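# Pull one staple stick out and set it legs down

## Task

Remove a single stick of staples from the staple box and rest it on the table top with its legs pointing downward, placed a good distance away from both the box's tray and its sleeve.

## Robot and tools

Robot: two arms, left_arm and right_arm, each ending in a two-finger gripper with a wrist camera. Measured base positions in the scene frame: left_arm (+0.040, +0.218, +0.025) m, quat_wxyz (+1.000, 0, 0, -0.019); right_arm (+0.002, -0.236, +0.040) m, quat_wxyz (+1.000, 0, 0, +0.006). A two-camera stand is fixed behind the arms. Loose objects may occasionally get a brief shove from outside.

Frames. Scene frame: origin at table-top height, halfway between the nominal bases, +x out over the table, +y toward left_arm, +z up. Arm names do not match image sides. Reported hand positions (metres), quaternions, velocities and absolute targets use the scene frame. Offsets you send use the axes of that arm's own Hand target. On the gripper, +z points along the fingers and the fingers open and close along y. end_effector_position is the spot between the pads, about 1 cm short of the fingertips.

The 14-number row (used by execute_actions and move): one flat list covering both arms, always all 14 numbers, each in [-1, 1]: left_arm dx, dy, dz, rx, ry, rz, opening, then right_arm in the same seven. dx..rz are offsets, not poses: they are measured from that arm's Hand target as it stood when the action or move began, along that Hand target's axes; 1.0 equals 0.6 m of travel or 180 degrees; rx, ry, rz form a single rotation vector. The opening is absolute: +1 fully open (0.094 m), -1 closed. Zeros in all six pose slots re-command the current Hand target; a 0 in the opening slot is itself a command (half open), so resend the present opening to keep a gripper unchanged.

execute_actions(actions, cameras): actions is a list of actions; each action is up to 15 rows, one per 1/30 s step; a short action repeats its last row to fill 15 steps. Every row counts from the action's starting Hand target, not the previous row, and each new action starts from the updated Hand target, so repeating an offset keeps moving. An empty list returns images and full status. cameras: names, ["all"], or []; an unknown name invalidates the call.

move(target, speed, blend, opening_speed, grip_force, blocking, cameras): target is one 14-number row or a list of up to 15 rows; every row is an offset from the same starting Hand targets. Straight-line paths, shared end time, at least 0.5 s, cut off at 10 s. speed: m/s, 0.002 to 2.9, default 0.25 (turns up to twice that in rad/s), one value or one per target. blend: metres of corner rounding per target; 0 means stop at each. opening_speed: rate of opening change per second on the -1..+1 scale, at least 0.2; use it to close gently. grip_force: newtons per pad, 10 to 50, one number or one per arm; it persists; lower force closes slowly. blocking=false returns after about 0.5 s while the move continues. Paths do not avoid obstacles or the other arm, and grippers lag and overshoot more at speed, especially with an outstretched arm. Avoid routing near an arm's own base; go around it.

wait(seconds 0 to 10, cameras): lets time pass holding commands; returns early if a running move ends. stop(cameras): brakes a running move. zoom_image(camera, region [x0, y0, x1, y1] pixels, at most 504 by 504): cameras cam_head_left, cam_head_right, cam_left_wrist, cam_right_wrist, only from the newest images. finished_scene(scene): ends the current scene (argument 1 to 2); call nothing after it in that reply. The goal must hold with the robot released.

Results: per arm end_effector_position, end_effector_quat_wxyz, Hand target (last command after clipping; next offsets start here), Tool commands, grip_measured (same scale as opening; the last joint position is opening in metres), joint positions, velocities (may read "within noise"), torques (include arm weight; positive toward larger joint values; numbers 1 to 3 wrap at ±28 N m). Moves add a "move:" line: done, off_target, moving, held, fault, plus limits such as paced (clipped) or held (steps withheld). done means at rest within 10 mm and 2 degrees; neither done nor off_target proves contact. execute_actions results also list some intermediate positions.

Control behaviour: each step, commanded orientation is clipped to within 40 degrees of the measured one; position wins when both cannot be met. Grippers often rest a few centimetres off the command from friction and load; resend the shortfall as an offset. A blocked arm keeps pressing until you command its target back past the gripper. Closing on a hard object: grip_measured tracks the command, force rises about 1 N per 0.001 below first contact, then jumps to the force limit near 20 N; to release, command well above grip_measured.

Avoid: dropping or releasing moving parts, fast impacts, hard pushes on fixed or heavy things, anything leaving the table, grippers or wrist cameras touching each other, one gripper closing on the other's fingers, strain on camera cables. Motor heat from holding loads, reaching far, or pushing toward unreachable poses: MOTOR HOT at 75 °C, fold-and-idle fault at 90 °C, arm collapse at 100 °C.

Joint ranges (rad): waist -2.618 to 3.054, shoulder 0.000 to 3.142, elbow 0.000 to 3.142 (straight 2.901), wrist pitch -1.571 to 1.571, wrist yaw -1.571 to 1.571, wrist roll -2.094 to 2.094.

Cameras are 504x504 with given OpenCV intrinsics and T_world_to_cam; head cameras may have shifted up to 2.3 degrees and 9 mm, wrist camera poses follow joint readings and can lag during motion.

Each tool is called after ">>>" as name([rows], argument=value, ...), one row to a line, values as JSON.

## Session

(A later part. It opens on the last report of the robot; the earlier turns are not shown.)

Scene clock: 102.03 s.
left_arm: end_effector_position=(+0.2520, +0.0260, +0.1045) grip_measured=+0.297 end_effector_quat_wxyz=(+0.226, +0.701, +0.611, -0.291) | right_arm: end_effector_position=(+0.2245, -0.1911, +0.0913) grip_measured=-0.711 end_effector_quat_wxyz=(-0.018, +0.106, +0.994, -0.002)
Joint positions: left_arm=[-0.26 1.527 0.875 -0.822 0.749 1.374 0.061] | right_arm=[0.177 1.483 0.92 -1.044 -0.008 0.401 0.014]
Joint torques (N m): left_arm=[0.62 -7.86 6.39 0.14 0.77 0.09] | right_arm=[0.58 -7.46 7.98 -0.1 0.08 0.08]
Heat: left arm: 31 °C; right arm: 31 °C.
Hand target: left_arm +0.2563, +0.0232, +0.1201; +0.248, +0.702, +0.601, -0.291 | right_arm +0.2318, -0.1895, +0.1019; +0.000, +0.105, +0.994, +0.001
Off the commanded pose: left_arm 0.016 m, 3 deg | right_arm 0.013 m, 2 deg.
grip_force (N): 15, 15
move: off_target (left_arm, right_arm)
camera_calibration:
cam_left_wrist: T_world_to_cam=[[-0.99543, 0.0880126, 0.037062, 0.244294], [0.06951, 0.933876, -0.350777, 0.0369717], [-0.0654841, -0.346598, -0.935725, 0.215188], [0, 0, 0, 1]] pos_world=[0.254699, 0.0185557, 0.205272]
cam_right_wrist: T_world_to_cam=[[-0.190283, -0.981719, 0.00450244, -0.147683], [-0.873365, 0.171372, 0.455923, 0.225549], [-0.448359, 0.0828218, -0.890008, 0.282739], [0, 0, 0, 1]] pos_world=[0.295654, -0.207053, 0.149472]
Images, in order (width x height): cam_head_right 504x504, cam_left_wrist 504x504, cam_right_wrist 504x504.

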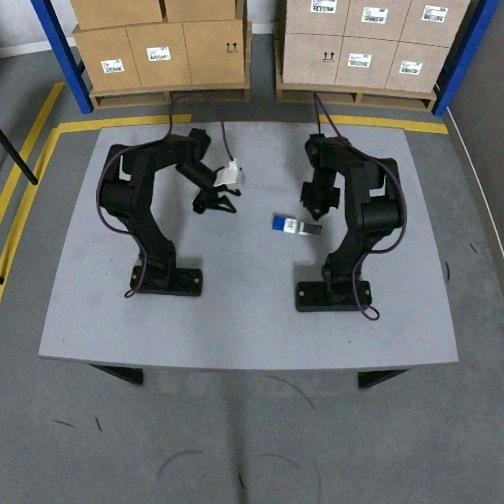

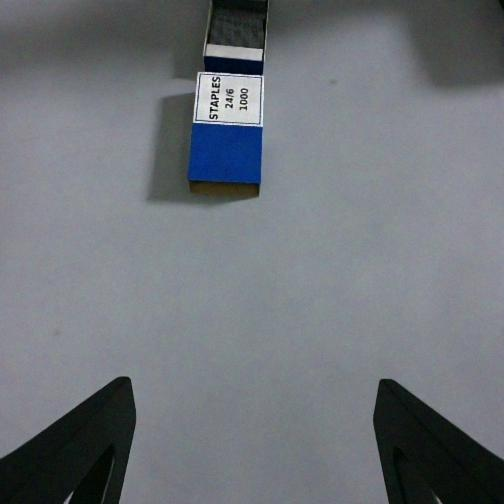

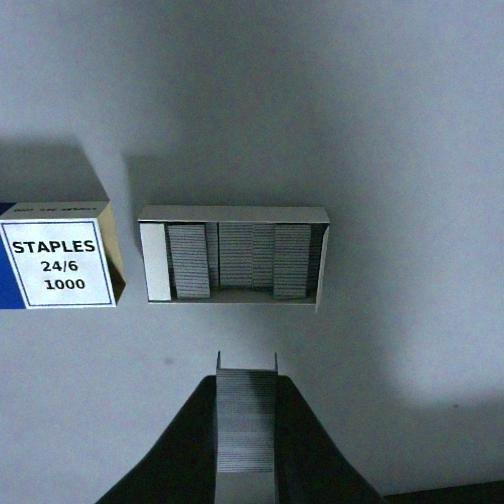

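>>> move(target=[0,0,0,0,0,0,0.3,-0.1167,-0.1768,0.07,0,0,0,-0.8], cameras=["cam_right_wrist"], speed=0.15)

Scene clock: 104.87 s.
left_arm: end_effector_position=(+0.2520, +0.0260, +0.1045) grip_measured=+0.297 end_effector_quat_wxyz=(+0.226, +0.701, +0.611, -0.291) | right_arm: end_effector_position=(+0.2646, -0.3043, +0.0580) grip_measured=-0.711 end_effector_quat_wxyz=(-0.016, +0.108, +0.994, +0.002)
Joint positions: left_arm=[-0.26 1.527 0.875 -0.822 0.749 1.374 0.061] | right_arm=[-0.269 1.697 0.996 -0.9 0.001 -0.041 0.014]
Joint torques (N m): left_arm=[0.62 -7.86 6.39 0.14 0.77 0.09] | right_arm=[-0.12 -6.39 7.87 0.18 0 -0.04]
Heat: left arm: 31 °C; right arm: 31 °C.
Hand target: left_arm +0.2563, +0.0232, +0.1201; +0.248, +0.702, +0.601, -0.291 | right_arm +0.2778, -0.3078, +0.0597; +0.000, +0.105, +0.994, +0.001
Off the commanded pose: left_arm 0.016 m, 3 deg | right_arm 0.014 m, 2 deg.
grip_force (N): 15, 15
move: off_target (left_arm, right_arm)
camera_calibration:
cam_right_wrist: T_world_to_cam=[[-0.194744, -0.980851, -0.00260398, -0.249067], [-0.87538, 0.172604, 0.451572, 0.296365], [-0.442475, 0.0902202, -0.892231, 0.281249], [0, 0, 0, 1]] pos_world=[0.335374, -0.320825, 0.116461]
Images, in order (width x height): cam_right_wrist 504x504.

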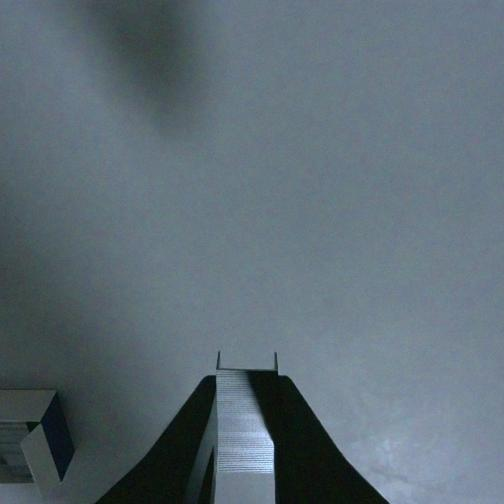

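>>> move(target=[0,0,0,0,0,0,0.3,0,0,0.074,0,0,0,-0.8], cameras=["cam_right_wrist"], speed=0.08)

Scene clock: 106.53 s.
left_arm: end_effector_position=(+0.2520, +0.0260, +0.1045) grip_measured=+0.297 end_effector_quat_wxyz=(+0.226, +0.701, +0.611, -0.291) | right_arm: end_effector_position=(+0.2811, -0.3086, +0.0230) grip_measured=-0.711 end_effector_quat_wxyz=(+0.006, +0.108, +0.994, -0.001)
Joint positions: left_arm=[-0.26 1.527 0.875 -0.822 0.749 1.374 0.061] | right_arm=[-0.269 1.791 0.948 -0.717 0.001 -0.041 0.014]
Joint torques (N m): left_arm=[0.64 -7.86 6.39 0.15 0.77 0.09] | right_arm=[-0.13 -7.01 3.78 0.29 0 -0.04]
Heat: left arm: 31 °C; right arm: 31 °C.
Hand target: left_arm +0.2563, +0.0232, +0.1201; +0.248, +0.702, +0.601, -0.291 | right_arm +0.2778, -0.3077, +0.0153; +0.000, +0.105, +0.994, +0.001
Off the commanded pose: left_arm 0.016 m, 3 deg | right_arm 0.008 m, 1 deg.
grip_force (N): 15, 15
move: off_target (left_arm)
camera_calibration:
cam_right_wrist: T_world_to_cam=[[-0.19432, -0.980938, -0.0000130232, -0.250496], [-0.893312, 0.176956, 0.413133, 0.334573], [-0.405256, 0.0802918, -0.91067, 0.244585], [0, 0, 0, 1]] pos_world=[0.349321, -0.324564, 0.0845096]
Images, in order (width x height): cam_right_wrist 504x504.

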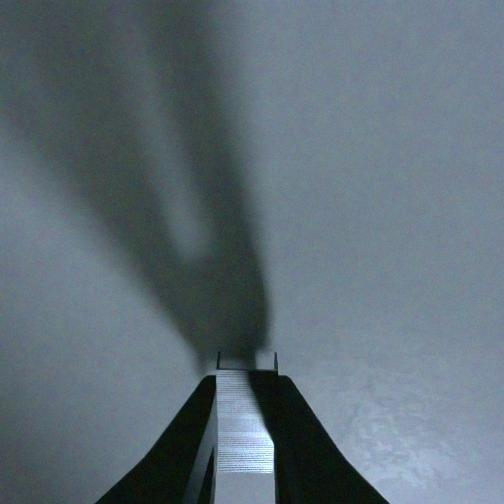

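>>> move(target=[0,0,0,0,0,0,0.3,0,0,0.0133,0,0,0,-0.8], cameras=["cam_right_wrist"], speed=0.05)

>>> zoom_image(camera="cam_right_wrist", region=[150, 300, 350, 504])

>>> move(target=[0,0,0,0,0,0,0.3,0,0,0.0042,0,0,0,-0.8], cameras=["cam_right_wrist"], speed=0.05)

>>> zoom_image(camera="cam_right_wrist", region=[150, 300, 350, 504])

Scene clock: 108.10 s.
left_arm: end_effector_position=(+0.2520, +0.0260, +0.1045) grip_measured=+0.297 end_effector_quat_wxyz=(+0.226, +0.701, +0.611, -0.291) | right_arm: end_effector_position=(+0.2822, -0.3089, +0.0161) grip_measured=-0.711 end_effector_quat_wxyz=(+0.008, +0.108, +0.994, -0.002)
Joint positions: left_arm=[-0.26 1.527 0.875 -0.822 0.749 1.374 0.061] | right_arm=[-0.269 1.808 0.936 -0.684 0.001 -0.041 0.014]
Joint torques (N m): left_arm=[0.62 -7.86 6.39 0.14 0.77 0.09] | right_arm=[-0.1 -6.89 3.58 0.3 0 -0.04]
Heat: left arm: 31 °C; right arm: 31 °C.
Hand target: left_arm +0.2563, +0.0232, +0.1201; +0.248, +0.702, +0.601, -0.291 | right_arm +0.2779, -0.3077, +0.0074; +0.000, +0.105, +0.994, +0.001
Off the commanded pose: left_arm 0.016 m, 3 deg | right_arm 0.010 m, 1 deg.
grip_force (N): 15, 15
move: off_target (left_arm)
camera_calibration:
cam_right_wrist: T_world_to_cam=[[-0.194269, -0.980948, 0.000250917, -0.250561], [-0.894989, 0.17735, 0.409319, 0.339167], [-0.401566, 0.0792935, -0.912391, 0.237475], [0, 0, 0, 1]] pos_world=[0.350236, -0.324768, 0.0779049]
Images, in order (width x height): cam_right_wrist 504x504.

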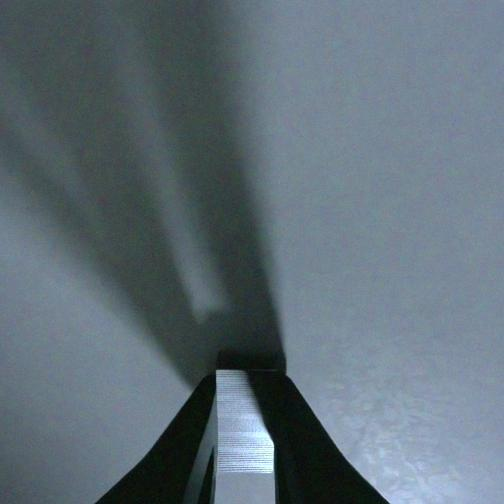

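Scaled by 2.471 from the camera's 504x504 image, which has a finer 720x720 frame.

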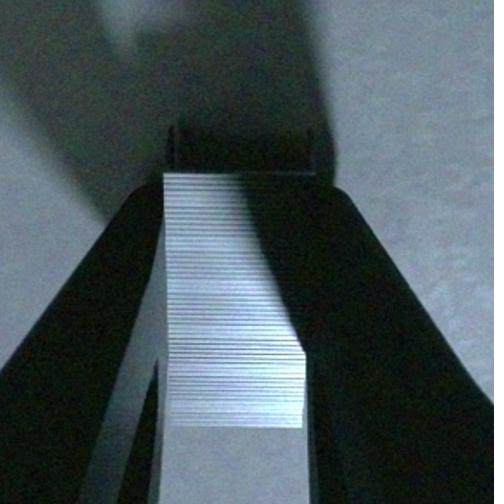

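Scene clock: 108.83 s.
left_arm: end_effector_position=(+0.2520, +0.0260, +0.1045) grip_measured=+0.297 end_effector_quat_wxyz=(+0.226, +0.701, +0.611, -0.291) | right_arm: end_effector_position=(+0.2846, -0.3095, +0.0162) grip_measured=-0.711 end_effector_quat_wxyz=(+0.012, +0.108, +0.994, -0.002)
Joint positions: left_arm=[-0.26 1.527 0.875 -0.822 0.749 1.374 0.061] | right_arm=[-0.269 1.808 0.936 -0.674 0.001 -0.041 0.014]
Joint torques (N m): left_arm=[0.62 -7.86 6.39 0.14 0.77 0.09] | right_arm=[-0.13 -6.45 3.25 0.31 -0.01 -0.04]
Heat: left arm: 31 °C; right arm: 31 °C.
Hand target: left_arm +0.2563, +0.0232, +0.1201; +0.248, +0.702, +0.601, -0.291 | right_arm +0.2779, -0.3077, +0.0049; +0.000, +0.105, +0.994, +0.001
Off the commanded pose: left_arm 0.016 m, 3 deg | right_arm 0.013 m, 2 deg.
grip_force (N): 15, 15
move: off_target (left_arm, right_arm)
camera_calibration:
cam_right_wrist: T_world_to_cam=[[-0.194342, -0.980933, 0.000880985, -0.250723], [-0.898882, 0.178446, 0.400211, 0.34302], [-0.392737, 0.076986, -0.916423, 0.23543], [0, 0, 0, 1]] pos_world=[0.352071, -0.325277, 0.0786941]
Images, in order (width x height): cam_right_wrist 504x504.

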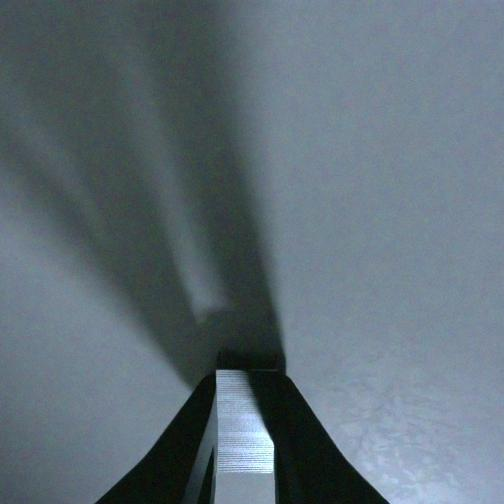

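Scaled by 2.471 from the camera's 504x504 image, which has a finer 720x720 frame.

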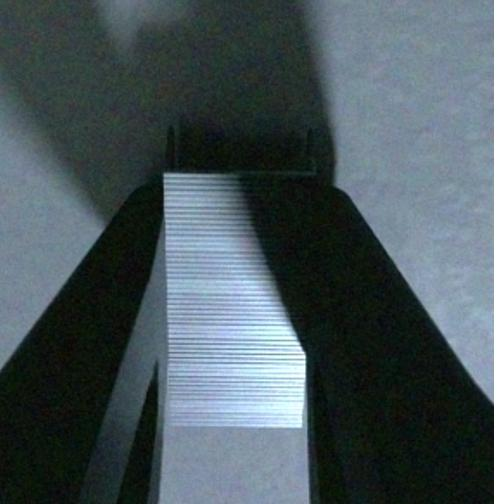

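>>> move([
  [0,0,0,0,0,0,0.3,0,0,-0.004,0,0,0,-0.8],
  [0,0,0,0,0,0,0.3,0,0,-0.004,0,0,0,-0.62],
  [0,0,0,0,0,0,0.3,0,0,-0.1,0,0,0,-0.62],
], cameras=["cam_right_wrist","cam_head_right"], speed=0.06, opening_speed=0.4)

>>> zoom_image(camera="cam_right_wrist", region=[150, 250, 350, 450])

Scene clock: 112.57 s.
left_arm: end_effector_position=(+0.2520, +0.0260, +0.1045) grip_measured=+0.297 end_effector_quat_wxyz=(+0.226, +0.701, +0.611, -0.291) | right_arm: end_effector_position=(+0.2680, -0.3052, +0.0522) grip_measured=-0.622 end_effector_quat_wxyz=(-0.022, +0.107, +0.994, +0.003)
Joint positions: left_arm=[-0.26 1.527 0.875 -0.822 0.749 1.374 0.061] | right_arm=[-0.269 1.732 1.01 -0.893 0.001 -0.041 0.018]
Joint torques (N m): left_arm=[0.62 -7.84 6.39 0.14 0.77 0.09] | right_arm=[-0.13 -10.14 7.58 -0.12 0 -0.03]
Heat: left arm: 31 °C; right arm: 31 °C.
Hand target: left_arm +0.2563, +0.0232, +0.1201; +0.248, +0.702, +0.601, -0.291 | right_arm +0.2779, -0.3078, +0.0648; +0.000, +0.105, +0.994, +0.001
Off the commanded pose: left_arm 0.016 m, 3 deg | right_arm 0.016 m, 2 deg.
grip_force (N): 15, 15
move: off_target (left_arm, right_arm); target 2's new opening was sent with right_arm's hand 0.011 m and 2 deg from that target
camera_calibration:
cam_right_wrist: T_world_to_cam=[[-0.193984, -0.980999, -0.00340314, -0.24958], [-0.869946, 0.170419, 0.462765, 0.299346], [-0.453392, 0.0927297, -0.886475, 0.281061], [0, 0, 0, 1]] pos_world=[0.339431, -0.321915, 0.109777]
Images, in order (width x height): cam_head_right 504x504, cam_right_wrist 504x504.

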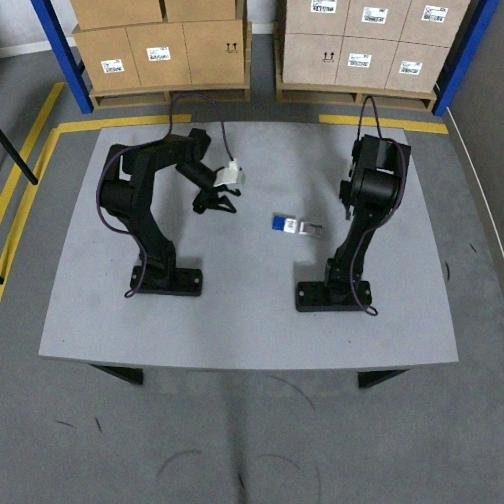

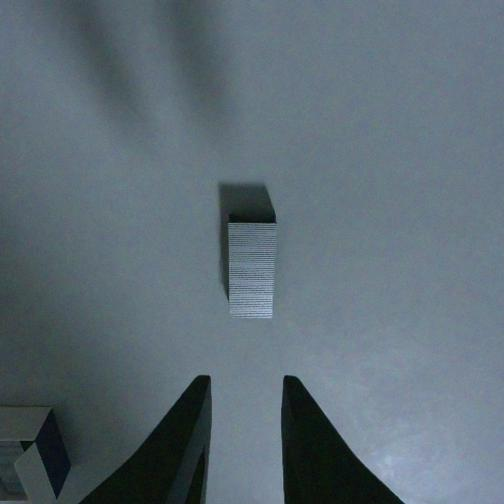

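Scaled by 2.520 from the camera's 504x504 image, which has a finer 720x720 frame.

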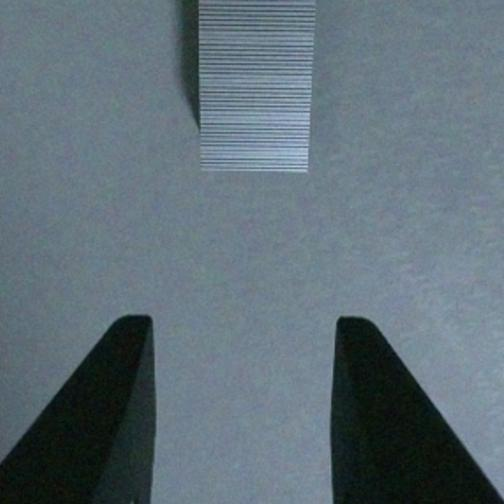

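>>> finished_scene(scene=1)

The scene is finished: the task was done.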